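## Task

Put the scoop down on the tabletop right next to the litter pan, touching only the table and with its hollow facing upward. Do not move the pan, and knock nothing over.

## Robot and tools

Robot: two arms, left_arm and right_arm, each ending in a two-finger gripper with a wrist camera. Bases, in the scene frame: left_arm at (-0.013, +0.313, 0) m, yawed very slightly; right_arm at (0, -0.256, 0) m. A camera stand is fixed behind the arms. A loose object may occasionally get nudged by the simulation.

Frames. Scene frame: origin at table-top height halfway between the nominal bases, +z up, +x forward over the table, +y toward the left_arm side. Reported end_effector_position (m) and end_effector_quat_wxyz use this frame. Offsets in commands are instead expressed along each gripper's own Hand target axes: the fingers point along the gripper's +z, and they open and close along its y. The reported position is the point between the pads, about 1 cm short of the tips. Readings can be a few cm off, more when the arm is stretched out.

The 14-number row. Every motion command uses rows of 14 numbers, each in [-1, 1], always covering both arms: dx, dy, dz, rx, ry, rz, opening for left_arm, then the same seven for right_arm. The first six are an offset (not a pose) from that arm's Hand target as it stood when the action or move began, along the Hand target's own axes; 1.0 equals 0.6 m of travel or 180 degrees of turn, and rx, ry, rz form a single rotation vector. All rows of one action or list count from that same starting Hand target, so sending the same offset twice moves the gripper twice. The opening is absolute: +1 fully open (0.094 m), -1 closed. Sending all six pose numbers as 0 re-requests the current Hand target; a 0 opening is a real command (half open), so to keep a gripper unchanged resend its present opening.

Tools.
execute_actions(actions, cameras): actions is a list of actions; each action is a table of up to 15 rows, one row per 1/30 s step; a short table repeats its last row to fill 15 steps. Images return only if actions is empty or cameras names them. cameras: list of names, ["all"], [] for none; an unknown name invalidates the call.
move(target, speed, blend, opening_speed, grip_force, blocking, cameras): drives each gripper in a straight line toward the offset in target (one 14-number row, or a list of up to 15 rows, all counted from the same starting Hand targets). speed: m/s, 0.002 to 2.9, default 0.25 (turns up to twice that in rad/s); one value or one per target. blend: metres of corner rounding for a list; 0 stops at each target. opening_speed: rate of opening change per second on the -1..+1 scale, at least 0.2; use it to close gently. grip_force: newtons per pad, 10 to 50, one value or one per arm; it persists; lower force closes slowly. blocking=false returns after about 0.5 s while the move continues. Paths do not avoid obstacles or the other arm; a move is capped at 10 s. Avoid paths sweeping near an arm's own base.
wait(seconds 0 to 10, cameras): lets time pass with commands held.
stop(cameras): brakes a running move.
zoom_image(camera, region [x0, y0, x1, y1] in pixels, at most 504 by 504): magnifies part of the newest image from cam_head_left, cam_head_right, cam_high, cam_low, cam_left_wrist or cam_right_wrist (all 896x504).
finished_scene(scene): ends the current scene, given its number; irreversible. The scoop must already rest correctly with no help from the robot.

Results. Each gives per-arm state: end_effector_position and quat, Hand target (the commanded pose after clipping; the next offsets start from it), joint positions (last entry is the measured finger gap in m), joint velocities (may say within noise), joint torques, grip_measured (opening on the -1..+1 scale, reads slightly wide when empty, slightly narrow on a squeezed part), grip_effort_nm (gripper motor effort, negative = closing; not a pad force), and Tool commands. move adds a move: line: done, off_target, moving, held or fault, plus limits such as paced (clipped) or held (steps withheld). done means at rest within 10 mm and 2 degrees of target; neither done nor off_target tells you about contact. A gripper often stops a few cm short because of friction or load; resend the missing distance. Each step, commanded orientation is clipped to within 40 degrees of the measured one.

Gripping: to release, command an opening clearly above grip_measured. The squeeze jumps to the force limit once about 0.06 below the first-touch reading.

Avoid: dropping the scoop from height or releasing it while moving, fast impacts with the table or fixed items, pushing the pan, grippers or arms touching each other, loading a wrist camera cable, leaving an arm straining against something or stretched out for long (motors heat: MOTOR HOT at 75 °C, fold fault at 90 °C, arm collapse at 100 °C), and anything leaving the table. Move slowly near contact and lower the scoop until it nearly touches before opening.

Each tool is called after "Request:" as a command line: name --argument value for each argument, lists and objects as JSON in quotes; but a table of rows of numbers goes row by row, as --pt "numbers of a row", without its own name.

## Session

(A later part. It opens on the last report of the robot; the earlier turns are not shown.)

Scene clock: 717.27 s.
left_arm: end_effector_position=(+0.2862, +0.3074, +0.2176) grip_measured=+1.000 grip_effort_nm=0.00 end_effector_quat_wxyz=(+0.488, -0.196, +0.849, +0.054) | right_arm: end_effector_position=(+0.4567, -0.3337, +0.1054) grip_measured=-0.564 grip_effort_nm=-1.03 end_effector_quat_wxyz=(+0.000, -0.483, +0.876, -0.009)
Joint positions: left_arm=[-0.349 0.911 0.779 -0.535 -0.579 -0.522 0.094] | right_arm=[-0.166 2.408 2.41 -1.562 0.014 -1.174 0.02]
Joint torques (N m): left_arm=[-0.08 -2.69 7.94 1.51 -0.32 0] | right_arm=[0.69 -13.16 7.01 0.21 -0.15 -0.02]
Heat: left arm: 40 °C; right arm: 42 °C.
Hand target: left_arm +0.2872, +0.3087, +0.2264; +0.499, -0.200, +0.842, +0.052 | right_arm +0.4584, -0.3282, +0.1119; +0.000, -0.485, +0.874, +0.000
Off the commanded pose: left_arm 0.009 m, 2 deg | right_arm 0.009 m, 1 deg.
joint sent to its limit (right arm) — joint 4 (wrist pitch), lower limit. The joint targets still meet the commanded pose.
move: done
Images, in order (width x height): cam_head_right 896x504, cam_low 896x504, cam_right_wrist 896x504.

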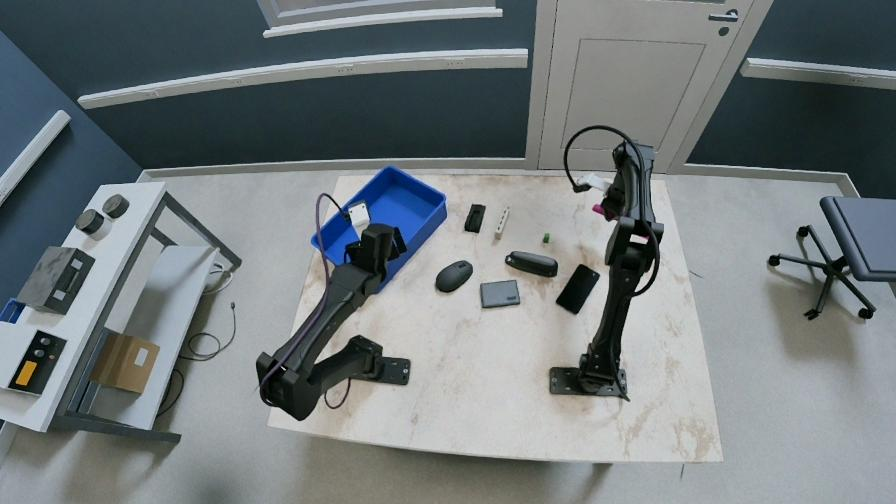

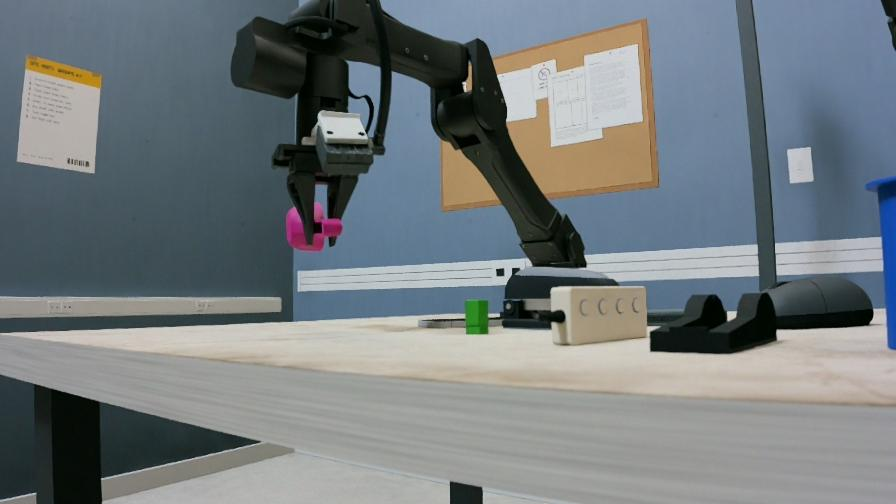

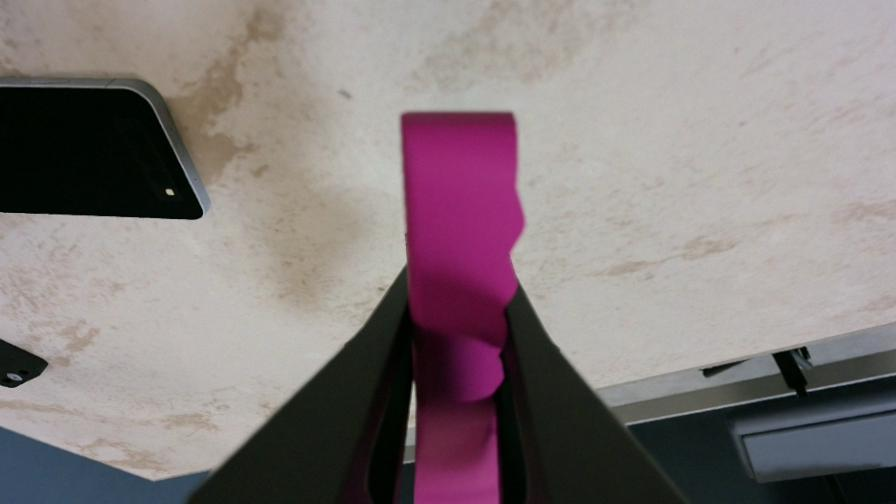

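Request:
move --target '[-0.0450, 0.5578, -0.1602, -0.2392, -0.0311, -0.1383, 1, -0.6210, 0.6360, -0.0802, -0.1970, -0.2266, 0.5091, -0.75]' --cameras '["all"]' --speed 0.25

Scene clock: 771.37 s.
left_arm: end_effector_position=(+0.0877, +0.5878, +0.2390) grip_measured=+1.000 grip_effort_nm=-0.01 end_effector_quat_wxyz=(+0.408, -0.549, +0.687, +0.245) | right_arm: end_effector_position=(+0.3200, +0.1805, +0.1473) grip_measured=-0.564 grip_effort_nm=-1.03 end_effector_quat_wxyz=(+0.126, +0.310, +0.869, +0.363)
Joint positions: left_arm=[1.222 0.819 0.838 -0.599 0 -0.133 0.094] | right_arm=[0.949 1.937 1.533 -0.378 0.038 1.618 0.02]
Joint torques (N m): left_arm=[0.65 -0.76 10.36 1.84 0.09 0.1] | right_arm=[-0.2 -9.03 10.18 1.85 0.23 -0.03]
Heat: left arm: 40 °C; right arm: 42 °C.
Hand target: left_arm +0.0896, +0.5947, +0.2601; +0.430, -0.538, +0.678, +0.258 | right_arm +0.3315, +0.1898, +0.1599; +0.139, +0.312, +0.858, +0.383
Off the commanded pose: left_arm 0.022 m, 3 deg | right_arm 0.019 m, 3 deg.
move: off_target (left_arm, right_arm)

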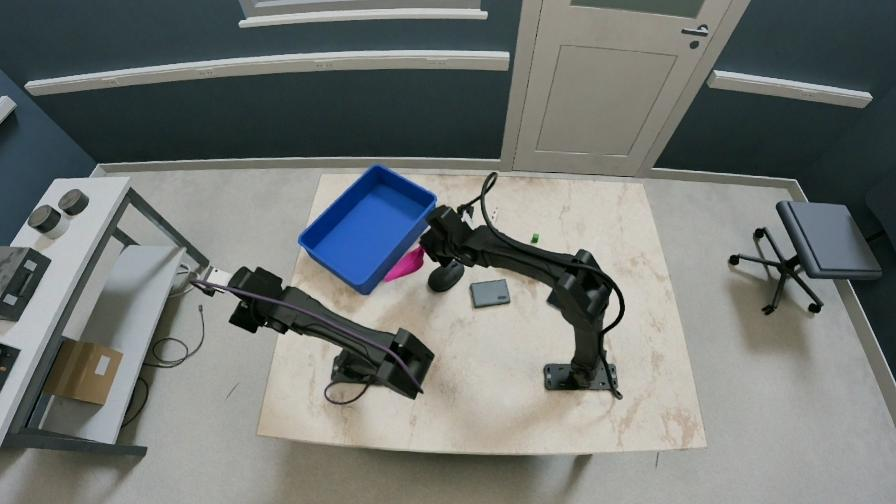

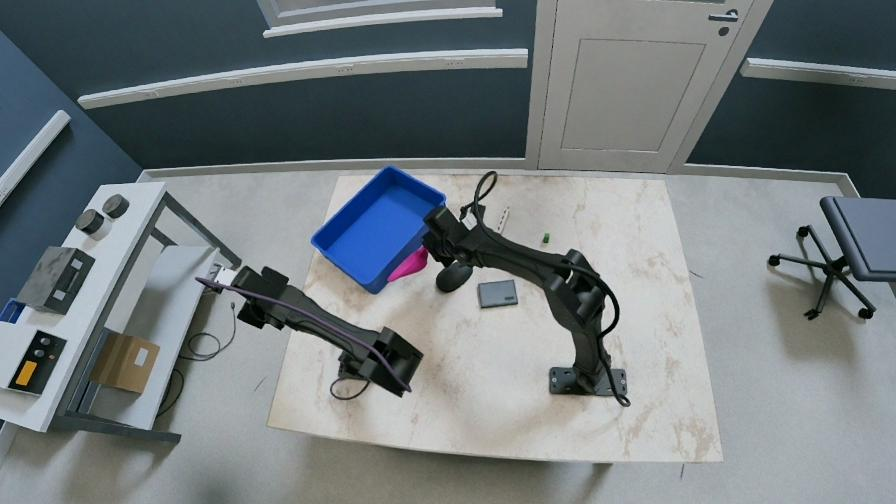

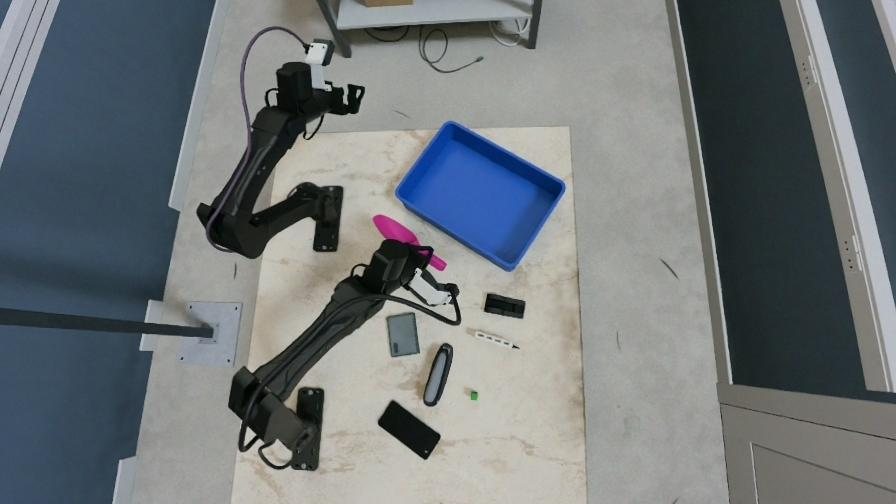

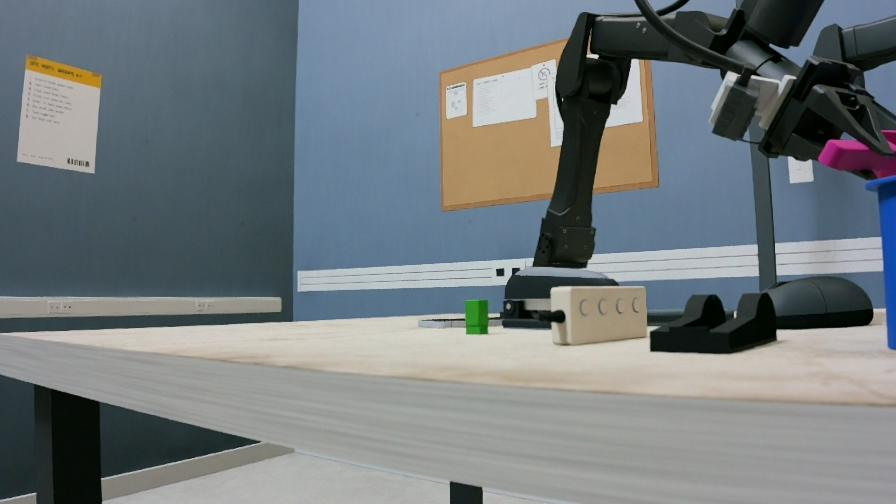

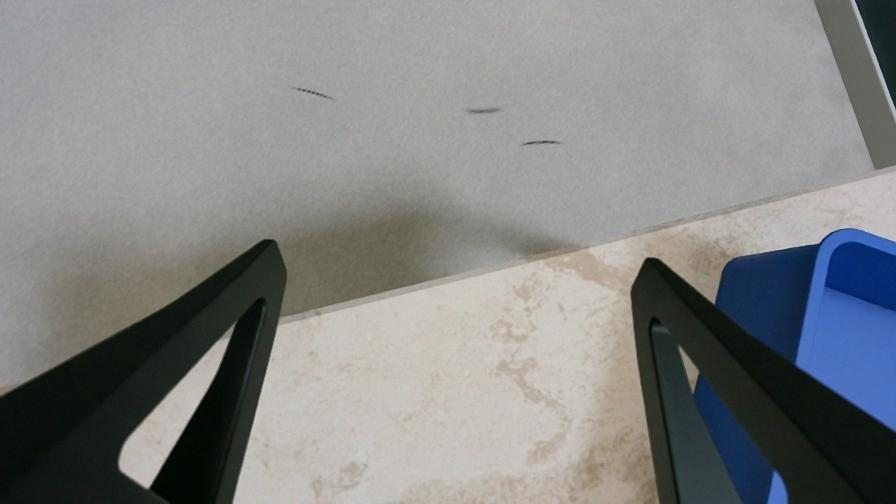

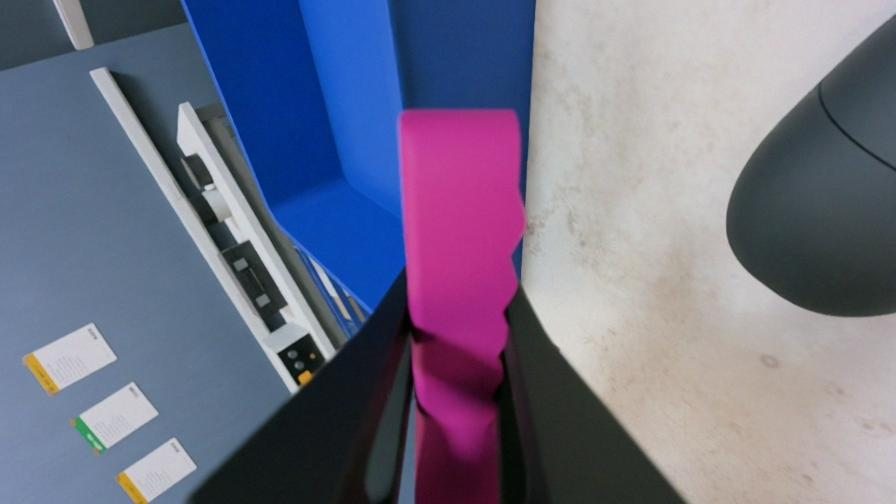

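Request:
execute_actions --actions '[]' --cameras '["cam_high", "cam_right_wrist", "cam_head_right"]'

Scene clock: 870.53 s.
left_arm: end_effector_position=(+0.0878, +0.5878, +0.2390) grip_measured=+1.000 grip_effort_nm=-0.01 end_effector_quat_wxyz=(+0.408, -0.549, +0.687, +0.245) | right_arm: end_effector_position=(+0.3200, +0.1804, +0.1473) grip_measured=-0.564 grip_effort_nm=-1.03 end_effector_quat_wxyz=(+0.126, +0.311, +0.869, +0.363)
Joint positions: left_arm=[1.222 0.819 0.838 -0.599 0 -0.133 0.094] | right_arm=[0.949 1.937 1.533 -0.378 0.039 1.618 0.02]
Joint velocities: within noise
Joint torques (N m): left_arm=[0.65 -0.72 10.28 1.8 0.09 0.09] | right_arm=[-0.2 -9.02 10.24 1.87 0.21 -0.01]
Heat: left arm: 43 °C; right arm: 44 °C.
Hand target: left_arm +0.0897, +0.5947, +0.2601; +0.430, -0.538, +0.678, +0.258 | right_arm +0.3315, +0.1898, +0.1599; +0.139, +0.312, +0.858, +0.383
Tool commands: left_gripper/opening=+1.0 right_gripper/opening=-0.75
Off the commanded pose: left_arm 0.022 m, 3 deg | right_arm 0.019 m, 3 deg.
Images, in order (width x height): cam_head_right 896x504, cam_high 896x504, cam_right_wrist 896x504.

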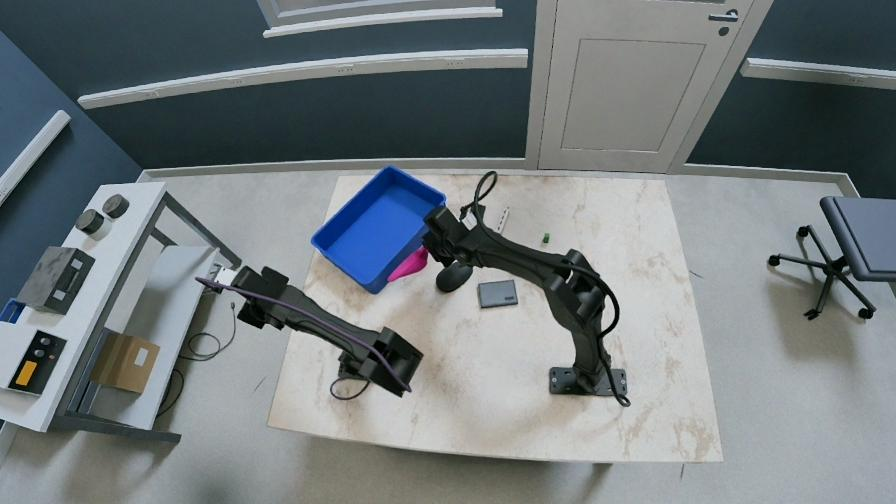

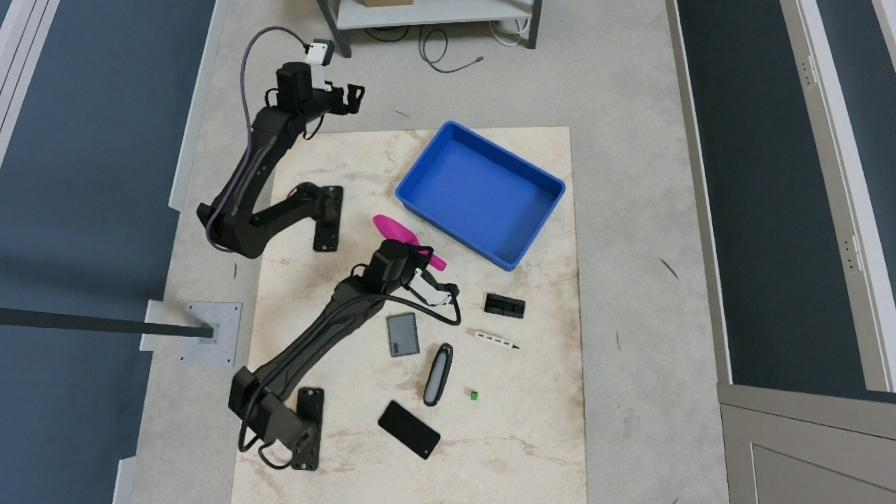

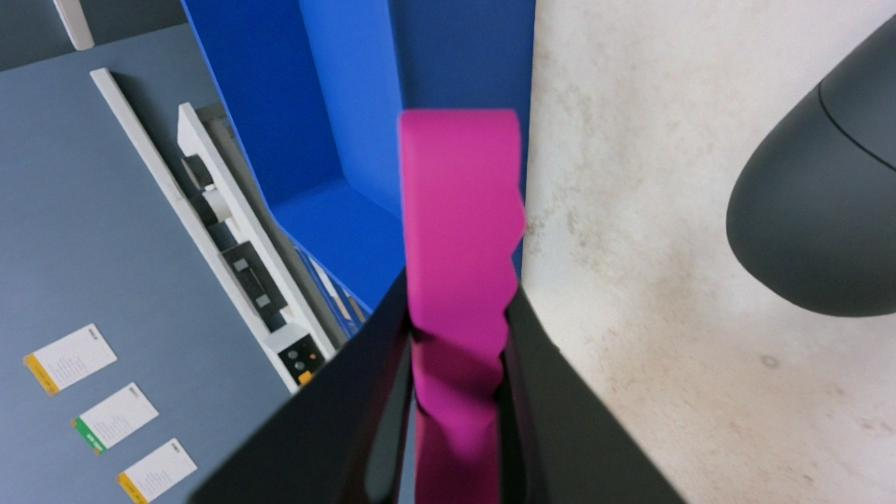

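Request:
move --target '[0, 0, 0, 0, 0, 0, 1, -0.1307, 0.0304, 0.0770, -0.0111, 0.0206, -0.0186, -0.75]' --speed 0.15 --cameras '["cam_right_wrist", "cam_high", "cam_low"]'

Scene clock: 989.20 s.
left_arm: end_effector_position=(+0.0878, +0.5878, +0.2390) grip_measured=+1.000 grip_effort_nm=-0.01 end_effector_quat_wxyz=(+0.408, -0.549, +0.687, +0.245) | right_arm: end_effector_position=(+0.4139, +0.1662, +0.1332) grip_measured=-0.564 grip_effort_nm=-1.03 end_effector_quat_wxyz=(+0.118, +0.283, +0.869, +0.389)
Joint positions: left_arm=[1.222 0.819 0.838 -0.599 0 -0.133 0.094] | right_arm=[0.744 2.126 1.722 -0.341 -0.16 1.445 0.02]
Joint torques (N m): left_arm=[0.61 -0.83 10.41 1.83 0.08 0.1] | right_arm=[0.14 -10.51 10.26 1.77 -0.06 -0.18]
Heat: left arm: 44 °C; right arm: 45 °C.
Hand target: left_arm +0.0897, +0.5947, +0.2601; +0.430, -0.538, +0.678, +0.258 | right_arm +0.4215, +0.1752, +0.1426; +0.128, +0.272, +0.864, +0.403
Off the commanded pose: left_arm 0.022 m, 3 deg | right_arm 0.015 m, 2 deg.
move: off_target (left_arm, right_arm)
Images, in order (width x height): cam_high 896x504, cam_low 896x504, cam_right_wrist 896x504.

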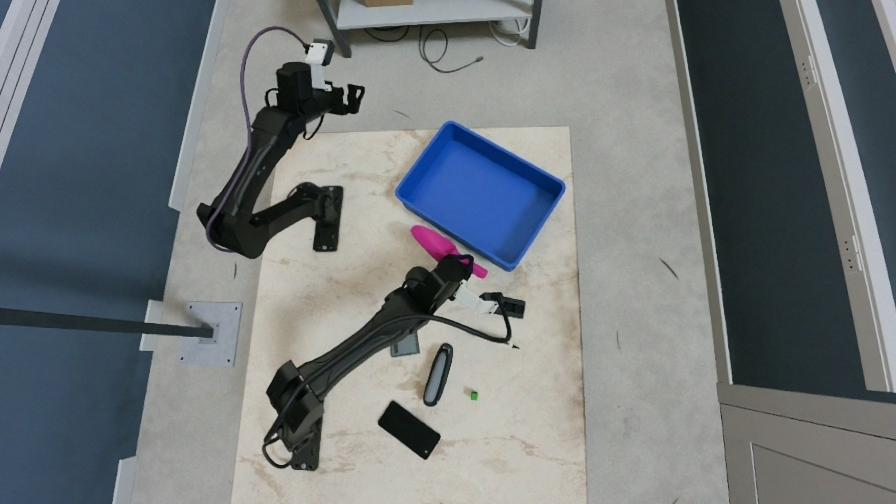

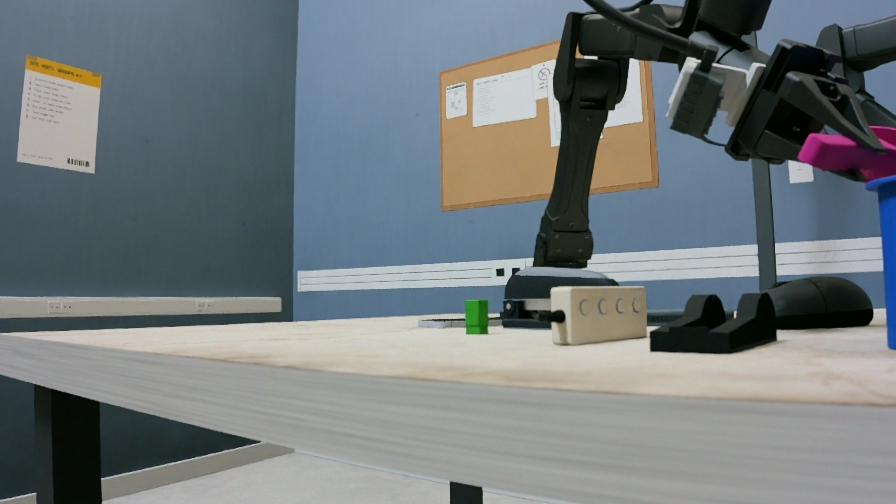

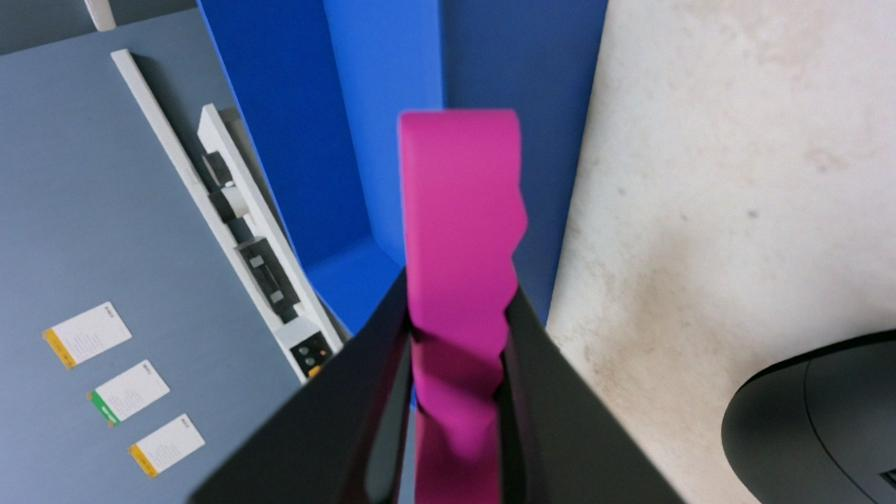

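Request:
move --target '[0, 0, 0, 0, 0, 0, 1, -0.0075, -0.119, 0.0784, 0, 0, 0, -0.75]' --speed 0.1 --cameras '["cam_low", "cam_right_wrist", "cam_high"]'

Scene clock: 1029.07 s.
left_arm: end_effector_position=(+0.0878, +0.5878, +0.2390) grip_measured=+1.000 grip_effort_nm=0.00 end_effector_quat_wxyz=(+0.408, -0.549, +0.687, +0.245) | right_arm: end_effector_position=(+0.4113, +0.1640, +0.0575) grip_measured=-0.564 grip_effort_nm=-1.03 end_effector_quat_wxyz=(+0.118, +0.277, +0.868, +0.395)
Joint positions: left_arm=[1.222 0.819 0.838 -0.599 0 -0.133 0.094] | right_arm=[0.741 2.199 1.514 -0.05 -0.172 1.435 0.02]
Joint torques (N m): left_arm=[0.7 -0.8 10.39 1.84 0.09 0.1] | right_arm=[-0.96 -10.91 7.04 1.94 -0.07 -0.18]
Heat: left arm: 44 °C; right arm: 45 °C.
Hand target: left_arm +0.0897, +0.5947, +0.2601; +0.430, -0.538, +0.678, +0.258 | right_arm +0.4197, +0.1645, +0.0575; +0.128, +0.272, +0.865, +0.403
Off the commanded pose: left_arm 0.022 m, 3 deg | right_arm 0.008 m, 2 deg.
move: off_target (left_arm)
Images, in order (width x height): cam_high 896x504, cam_low 896x504, cam_right_wrist 896x504.

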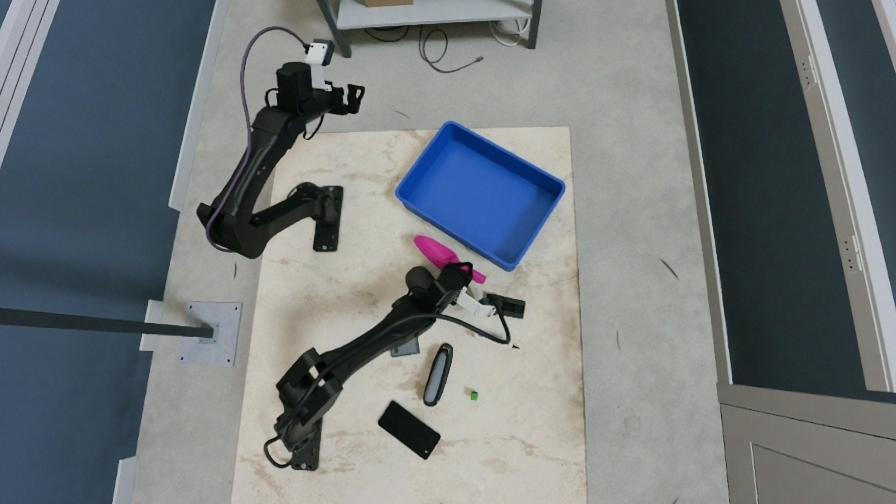

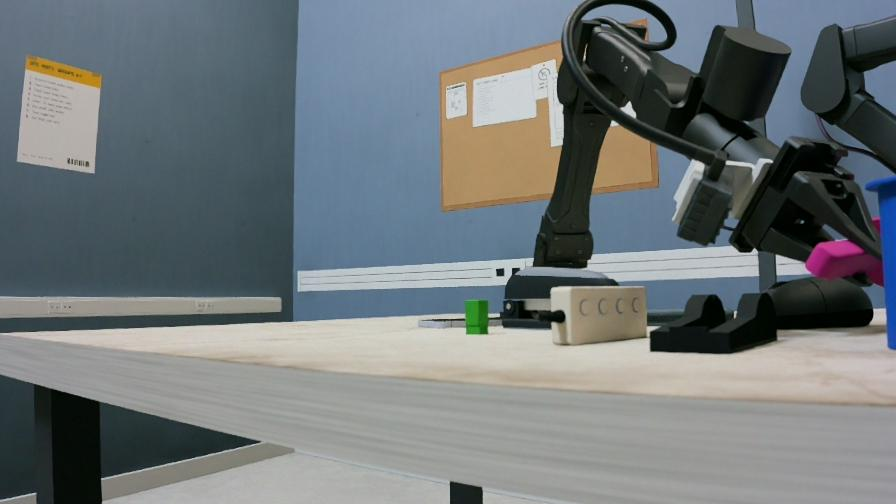

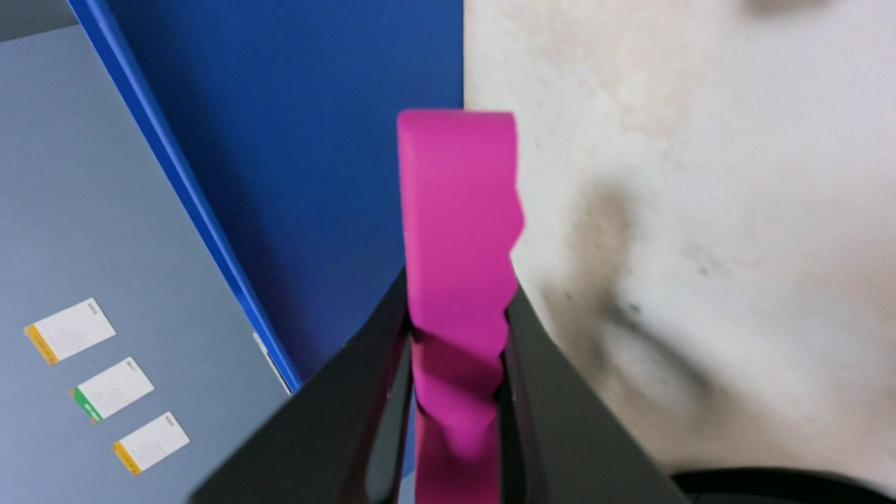

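Request:
move --target '[0, 0, 0, 0, 0, 0, 1, 0, -0.0153, 0.0129, 0, 0, 0, -0.75]' --speed 0.05

Request:
move --target '[0, 0, 0, 0, 0, 0, 1, 0, -0.0077, 0.0064, 0, 0, 0, -0.75]' --speed 0.03

Scene clock: 1039.30 s.
left_arm: end_effector_position=(+0.0878, +0.5878, +0.2390) grip_measured=+1.000 grip_effort_nm=-0.01 end_effector_quat_wxyz=(+0.408, -0.549, +0.687, +0.245) | right_arm: end_effector_position=(+0.4121, +0.1648, +0.0480) grip_measured=-0.564 grip_effort_nm=-1.03 end_effector_quat_wxyz=(+0.119, +0.276, +0.867, +0.397)
Joint positions: left_arm=[1.222 0.819 0.838 -0.599 0 -0.133 0.094] | right_arm=[0.741 2.218 1.5 -0.012 -0.172 1.435 0.02]
Joint torques (N m): left_arm=[0.61 -0.85 10.39 1.84 0.08 0.11] | right_arm=[-0.95 -10.85 6.76 1.98 -0.07 -0.19]
Heat: left arm: 44 °C; right arm: 44 °C.
Hand target: left_arm +0.0897, +0.5947, +0.2601; +0.430, -0.538, +0.678, +0.258 | right_arm +0.4197, +0.1645, +0.0457; +0.128, +0.272, +0.864, +0.403
Off the commanded pose: left_arm 0.022 m, 3 deg | right_arm 0.008 m, 1 deg.
move: off_target (left_arm)

Scene clock: 1040.20 s.
left_arm: end_effector_position=(+0.0878, +0.5878, +0.2390) grip_measured=+1.000 grip_effort_nm=-0.01 end_effector_quat_wxyz=(+0.408, -0.549, +0.687, +0.245) | right_arm: end_effector_position=(+0.4124, +0.1650, +0.0429) grip_measured=-0.564 grip_effort_nm=-1.03 end_effector_quat_wxyz=(+0.120, +0.276, +0.867, +0.397)
Joint positions: left_arm=[1.222 0.819 0.838 -0.599 0 -0.133 0.094] | right_arm=[0.741 2.228 1.493 0.007 -0.172 1.435 0.02]
Joint torques (N m): left_arm=[0.64 -0.8 10.4 1.82 0.08 0.09] | right_arm=[-0.95 -10.77 6.61 1.96 -0.06 -0.17]
Heat: left arm: 44 °C; right arm: 44 °C.
Hand target: left_arm +0.0897, +0.5947, +0.2601; +0.430, -0.538, +0.678, +0.258 | right_arm +0.4197, +0.1644, +0.0396; +0.128, +0.272, +0.865, +0.403
Off the commanded pose: left_arm 0.022 m, 3 deg | right_arm 0.008 m, 1 deg.
move: off_target (left_arm)

Request:
move --target '[0, 0, 0, 0, 0, 0, 1, 0, -0.0077, 0.0064, 0, 0, 0, -0.75]' --speed 0.03

Request:
move --target '[0, 0, 0, 0, 0, 0, 1, 0, -0.0077, 0.0064, 0, 0, 0, -0.75]' --speed 0.03 --cameras '["cam_low", "cam_right_wrist"]'

Scene clock: 1044.10 s.
left_arm: end_effector_position=(+0.0878, +0.5878, +0.2390) grip_measured=+1.000 grip_effort_nm=0.00 end_effector_quat_wxyz=(+0.408, -0.549, +0.687, +0.245) | right_arm: end_effector_position=(+0.4124, +0.1650, +0.0367) grip_measured=-0.564 grip_effort_nm=-1.03 end_effector_quat_wxyz=(+0.120, +0.276, +0.867, +0.397)
Joint positions: left_arm=[1.222 0.819 0.838 -0.599 0 -0.133 0.094] | right_arm=[0.741 2.239 1.485 0.026 -0.172 1.435 0.02]
Joint torques (N m): left_arm=[0.69 -0.79 10.41 1.82 0.08 0.11] | right_arm=[-0.98 -10.78 6.56 1.97 -0.07 -0.19]
Heat: left arm: 44 °C; right arm: 44 °C.
Hand target: left_arm +0.0897, +0.5947, +0.2601; +0.430, -0.538, +0.678, +0.258 | right_arm +0.4197, +0.1644, +0.0336; +0.128, +0.272, +0.864, +0.403
Off the commanded pose: left_arm 0.022 m, 3 deg | right_arm 0.008 m, 1 deg.
move: off_target (left_arm)

Scene clock: 1045.00 s.
left_arm: end_effector_position=(+0.0878, +0.5878, +0.2390) grip_measured=+1.000 grip_effort_nm=-0.01 end_effector_quat_wxyz=(+0.408, -0.549, +0.687, +0.245) | right_arm: end_effector_position=(+0.4124, +0.1652, +0.0308) grip_measured=-0.564 grip_effort_nm=-1.03 end_effector_quat_wxyz=(+0.119, +0.276, +0.867, +0.397)
Joint positions: left_arm=[1.222 0.819 0.838 -0.599 0 -0.133 0.094] | right_arm=[0.741 2.251 1.479 0.044 -0.173 1.435 0.02]
Joint torques (N m): left_arm=[0.72 -0.75 10.39 1.85 0.09 0.11] | right_arm=[-0.98 -10.85 6.53 1.97 -0.08 -0.19]
Heat: left arm: 44 °C; right arm: 44 °C.
Hand target: left_arm +0.0897, +0.5947, +0.2601; +0.430, -0.538, +0.678, +0.258 | right_arm +0.4197, +0.1644, +0.0276; +0.128, +0.272, +0.865, +0.403
Off the commanded pose: left_arm 0.022 m, 3 deg | right_arm 0.008 m, 1 deg.
move: off_target (left_arm)
Images, in order (width x height): cam_low 896x504, cam_right_wrist 896x504.

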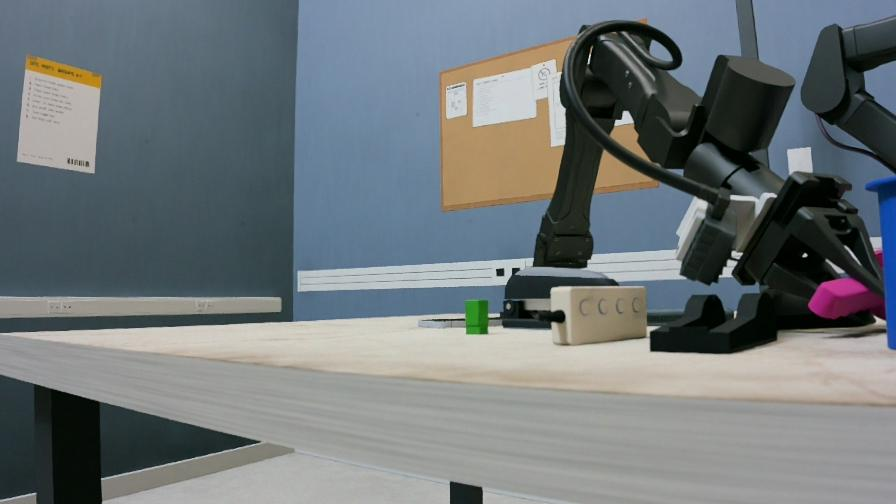

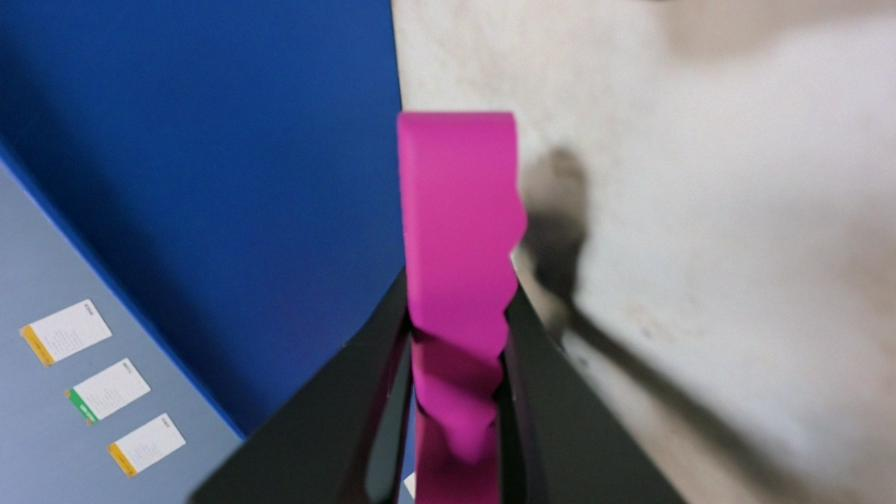

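Request:
move --target '[0, 0, 0, 0, 0, 0, 1, 0, -0.0064, 0.0054, 0, 0, 0, -0.75]' --speed 0.03

Request:
zoom_image --camera "cam_right_wrist" --region '[380, 0, 884, 504]'

Scene clock: 1055.60 s.
left_arm: end_effector_position=(+0.0878, +0.5878, +0.2390) grip_measured=+1.000 grip_effort_nm=0.00 end_effector_quat_wxyz=(+0.408, -0.549, +0.687, +0.245) | right_arm: end_effector_position=(+0.4127, +0.1654, +0.0267) grip_measured=-0.564 grip_effort_nm=-1.03 end_effector_quat_wxyz=(+0.120, +0.276, +0.867, +0.398)
Joint positions: left_arm=[1.222 0.819 0.838 -0.599 0 -0.133 0.094] | right_arm=[0.741 2.26 1.474 0.06 -0.173 1.435 0.02]
Joint torques (N m): left_arm=[0.64 -0.8 10.3 1.83 0.06 0.1] | right_arm=[-0.95 -10.78 6.45 1.96 -0.06 -0.18]
Heat: left arm: 44 °C; right arm: 45 °C.
Hand target: left_arm +0.0897, +0.5947, +0.2601; +0.430, -0.538, +0.678, +0.258 | right_arm +0.4196, +0.1644, +0.0225; +0.128, +0.272, +0.865, +0.403
Off the commanded pose: left_arm 0.022 m, 3 deg | right_arm 0.008 m, 1 deg.
move: off_target (left_arm)

Scaled by 1.000.
This view is cut from an older image: the scene may have changed since it was taken.

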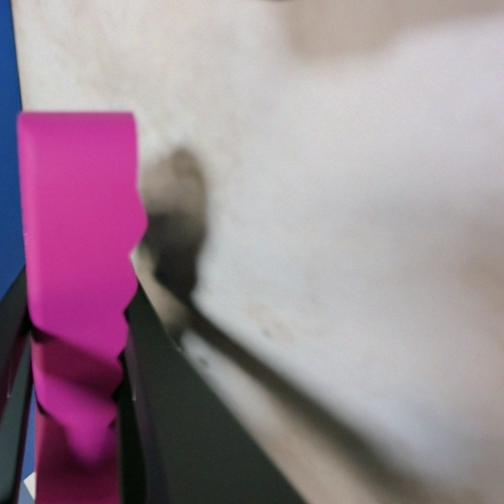

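Request:
move --target '[0, 0, 0, 0, 0, 0, 1, 0, -0.0064, 0.0054, 0, 0, 0, -0.75]' --speed 0.03

Request:
move --target '[0, 0, 0, 0, 0, 0, 1, 0, -0.0051, 0.0043, 0, 0, 0, -0.75]' --speed 0.03 --cameras '["cam_low", "cam_right_wrist", "cam_head_left"]'

Scene clock: 1062.73 s.
left_arm: end_effector_position=(+0.0878, +0.5878, +0.2390) grip_measured=+1.000 grip_effort_nm=0.00 end_effector_quat_wxyz=(+0.408, -0.549, +0.687, +0.245) | right_arm: end_effector_position=(+0.4143, +0.1669, +0.0261) grip_measured=-0.564 grip_effort_nm=-1.04 end_effector_quat_wxyz=(+0.123, +0.274, +0.864, +0.403)
Joint positions: left_arm=[1.222 0.819 0.838 -0.599 0 -0.133 0.094] | right_arm=[0.741 2.266 1.472 0.08 -0.173 1.435 0.02]
Joint torques (N m): left_arm=[0.66 -0.87 10.39 1.83 0.09 0.1] | right_arm=[-0.95 -10.45 6.23 1.93 -0.07 -0.17]
Heat: left arm: 44 °C; right arm: 44 °C.
Hand target: left_arm +0.0897, +0.5947, +0.2601; +0.430, -0.538, +0.678, +0.258 | right_arm +0.4197, +0.1644, +0.0174; +0.128, +0.272, +0.865, +0.403
Off the commanded pose: left_arm 0.022 m, 3 deg | right_arm 0.010 m, 1 deg.
move: off_target (left_arm)

Scene clock: 1063.57 s.
left_arm: end_effector_position=(+0.0878, +0.5878, +0.2390) grip_measured=+1.000 grip_effort_nm=-0.01 end_effector_quat_wxyz=(+0.408, -0.549, +0.687, +0.245) | right_arm: end_effector_position=(+0.4157, +0.1685, +0.0259) grip_measured=-0.564 grip_effort_nm=-1.03 end_effector_quat_wxyz=(+0.125, +0.272, +0.862, +0.408)
Joint positions: left_arm=[1.222 0.819 0.838 -0.599 0 -0.133 0.094] | right_arm=[0.741 2.272 1.469 0.102 -0.174 1.434 0.02]
Joint torques (N m): left_arm=[0.66 -0.77 10.37 1.84 0.08 0.12] | right_arm=[-1.02 -10.22 6.09 1.83 -0.05 -0.16]
Heat: left arm: 44 °C; right arm: 44 °C.
Hand target: left_arm +0.0897, +0.5947, +0.2601; +0.430, -0.538, +0.678, +0.258 | right_arm +0.4196, +0.1644, +0.0134; +0.128, +0.272, +0.865, +0.403
Off the commanded pose: left_arm 0.022 m, 3 deg | right_arm 0.014 m, 1 deg.
move: off_target (left_arm, right_arm)
Images, in order (width x height): cam_head_left 896x504, cam_low 896x504, cam_right_wrist 896x504.

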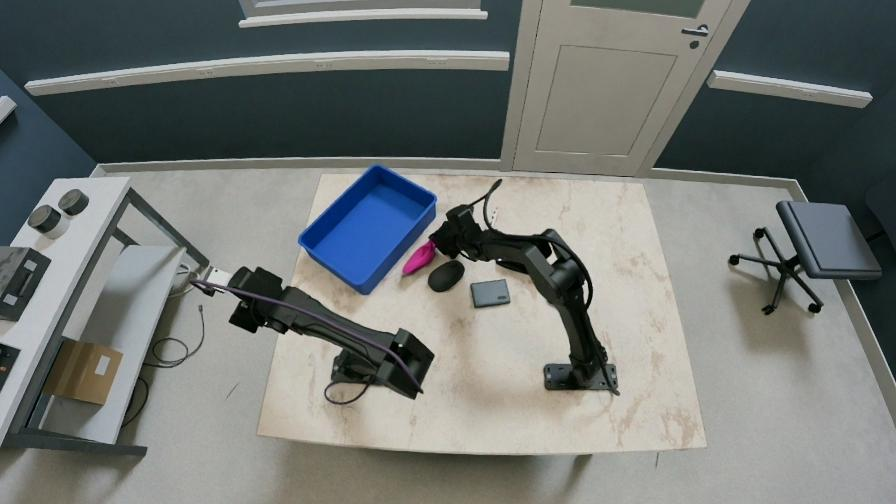

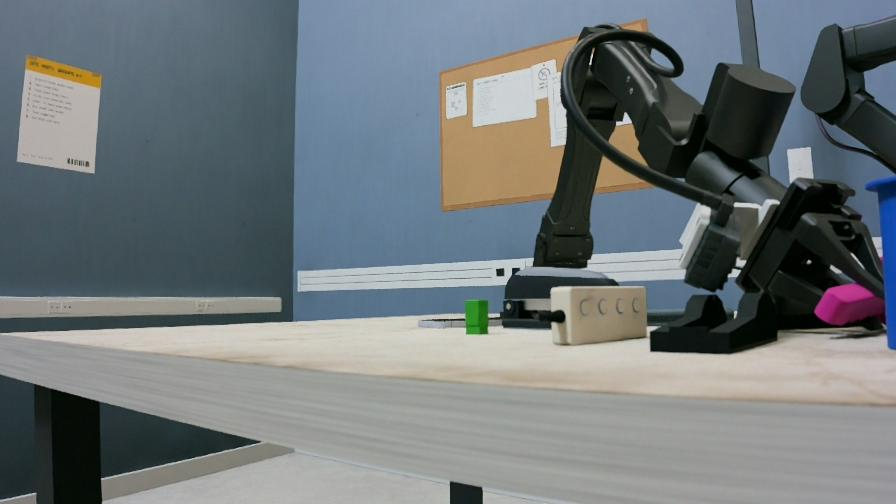

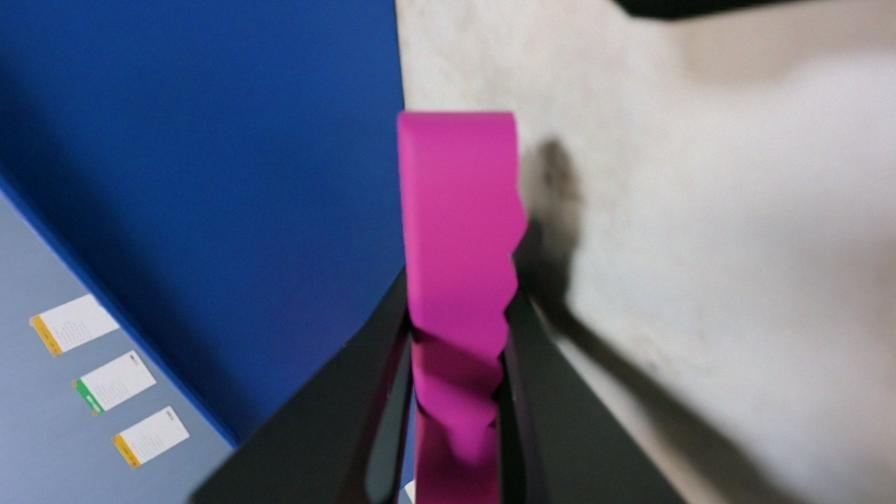

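Request:
move --target '[0, 0, 0, 0, 0, 0, 1, 0, 0.0153, -0.0129, 0, 0, 0, -0.75]' --speed 0.03

Request:
move --target '[0, 0, 0, 0, 0, 0, 1, 0, 0, 0, 0, 0, 0, -0.48]' --speed 0.03 --opening_speed 0.3 --cameras '["cam_right_wrist", "cam_low"]'

Scene clock: 1087.57 s.
left_arm: end_effector_position=(+0.0878, +0.5878, +0.2390) grip_measured=+1.000 grip_effort_nm=0.00 end_effector_quat_wxyz=(+0.408, -0.549, +0.687, +0.245) | right_arm: end_effector_position=(+0.4154, +0.1683, +0.0256) grip_measured=-0.564 grip_effort_nm=-1.03 end_effector_quat_wxyz=(+0.125, +0.273, +0.862, +0.408)
Joint positions: left_arm=[1.222 0.819 0.838 -0.599 0 -0.133 0.094] | right_arm=[0.741 2.272 1.469 0.1 -0.174 1.434 0.02]
Joint torques (N m): left_arm=[0.64 -0.8 10.37 1.83 0.09 0.1] | right_arm=[-0.95 -12.27 7.06 1.45 -0.06 -0.18]
Heat: left arm: 45 °C; right arm: 43 °C.
Hand target: left_arm +0.0897, +0.5947, +0.2601; +0.430, -0.538, +0.678, +0.258 | right_arm +0.4197, +0.1644, +0.0255; +0.128, +0.272, +0.865, +0.403
Off the commanded pose: left_arm 0.022 m, 3 deg | right_arm 0.006 m, 1 deg.
move: off_target (left_arm)

Scene clock: 1088.67 s.
left_arm: end_effector_position=(+0.0878, +0.5878, +0.2390) grip_measured=+1.000 grip_effort_nm=-0.01 end_effector_quat_wxyz=(+0.408, -0.549, +0.687, +0.245) | right_arm: end_effector_position=(+0.4149, +0.1678, +0.0248) grip_measured=-0.482 grip_effort_nm=0.11 end_effector_quat_wxyz=(+0.125, +0.271, +0.864, +0.406)
Joint positions: left_arm=[1.222 0.819 0.838 -0.599 0 -0.133 0.094] | right_arm=[0.741 2.272 1.469 0.096 -0.174 1.429 0.024]
Joint torques (N m): left_arm=[0.61 -0.83 10.36 1.82 0.08 0.11] | right_arm=[-0.95 -12.27 7.09 1.52 -0.04 -0.11]
Heat: left arm: 45 °C; right arm: 43 °C.
Hand target: left_arm +0.0897, +0.5947, +0.2601; +0.430, -0.538, +0.678, +0.258 | right_arm +0.4196, +0.1644, +0.0254; +0.128, +0.272, +0.865, +0.403
Off the commanded pose: left_arm 0.022 m, 3 deg | right_arm 0.006 m, 0 deg.
move: off_target (left_arm)
Images, in order (width x height): cam_low 896x504, cam_right_wrist 896x504.

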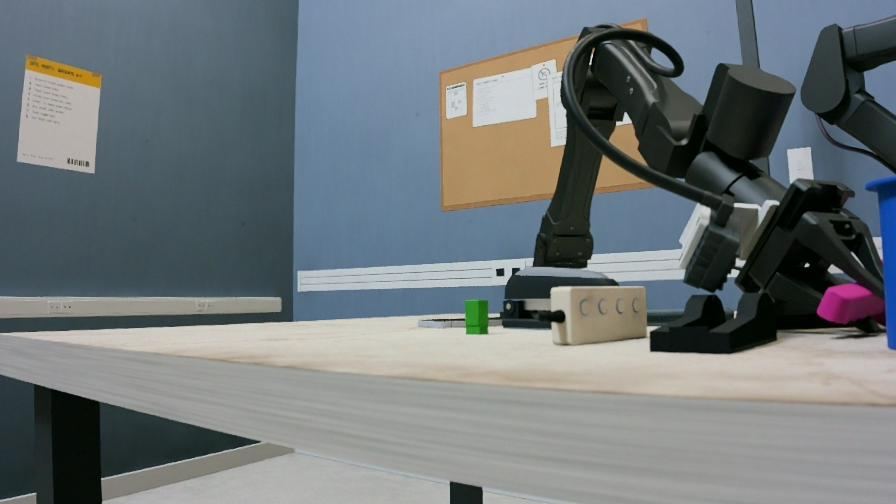

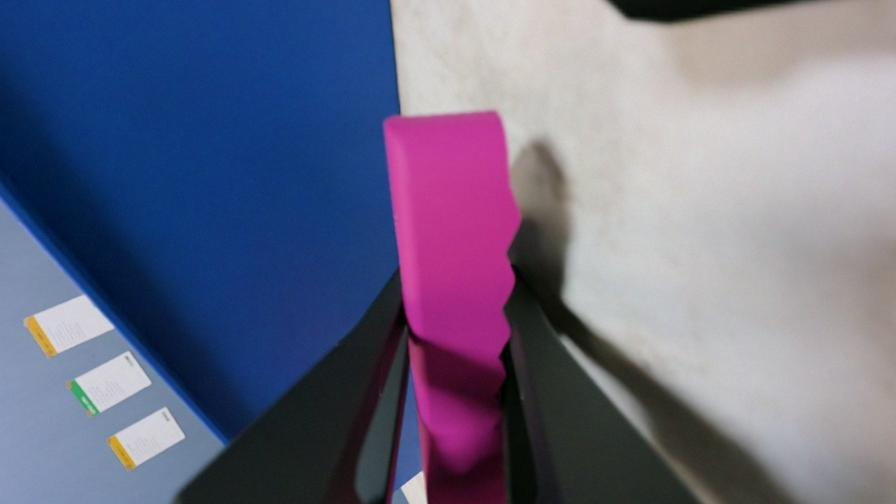

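Request:
move --target '[0, 0, 0, 0, 0, 0, 1, 0, 0, 0, 0, 0, 0, -0.35]' --speed 0.03 --opening_speed 0.3 --cameras '["cam_right_wrist", "cam_head_left"]'

Request:
zoom_image --camera "cam_head_left" --region '[300, 150, 552, 330]'

Scene clock: 1095.97 s.
left_arm: end_effector_position=(+0.0878, +0.5878, +0.2390) grip_measured=+1.000 grip_effort_nm=-0.01 end_effector_quat_wxyz=(+0.408, -0.549, +0.687, +0.245) | right_arm: end_effector_position=(+0.4153, +0.1676, +0.0250) grip_measured=-0.352 grip_effort_nm=0.12 end_effector_quat_wxyz=(+0.125, +0.270, +0.864, +0.406)
Joint positions: left_arm=[1.222 0.819 0.838 -0.599 0 -0.133 0.094] | right_arm=[0.739 2.272 1.469 0.097 -0.177 1.428 0.03]
Joint torques (N m): left_arm=[0.64 -0.76 10.4 1.84 0.09 0.11] | right_arm=[-0.81 -12.25 7.13 1.48 -0.03 -0.1]
Heat: left arm: 45 °C; right arm: 43 °C.
Hand target: left_arm +0.0897, +0.5947, +0.2601; +0.430, -0.538, +0.678, +0.258 | right_arm +0.4197, +0.1643, +0.0254; +0.128, +0.272, +0.865, +0.403
Off the commanded pose: left_arm 0.022 m, 3 deg | right_arm 0.005 m, 1 deg.
move: off_target (left_arm)
Images, in order (width x height): cam_head_left 896x504, cam_right_wrist 896x504.

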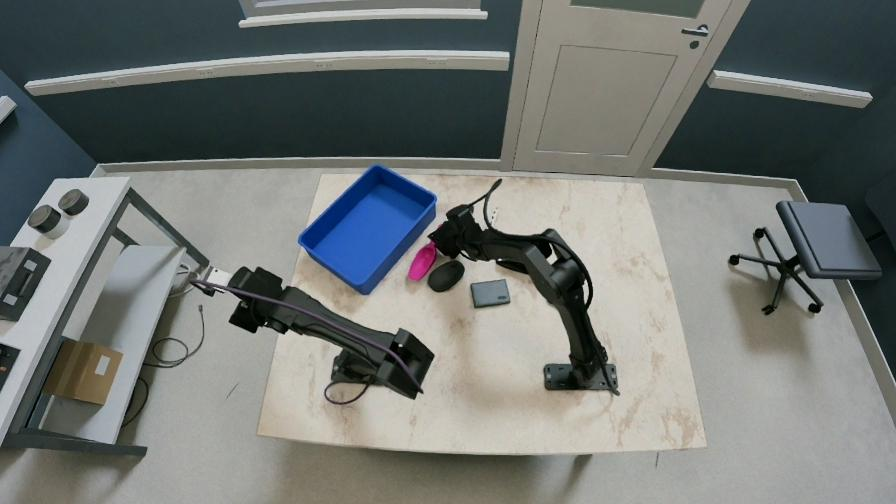

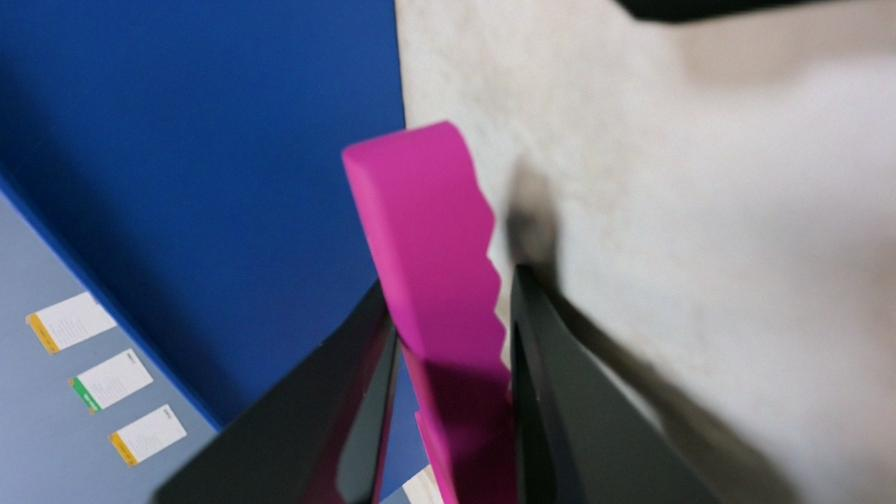

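Scaled by 2.000.

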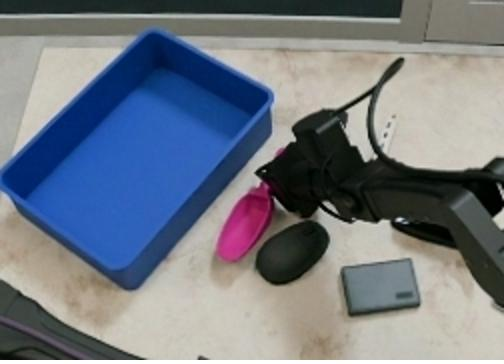

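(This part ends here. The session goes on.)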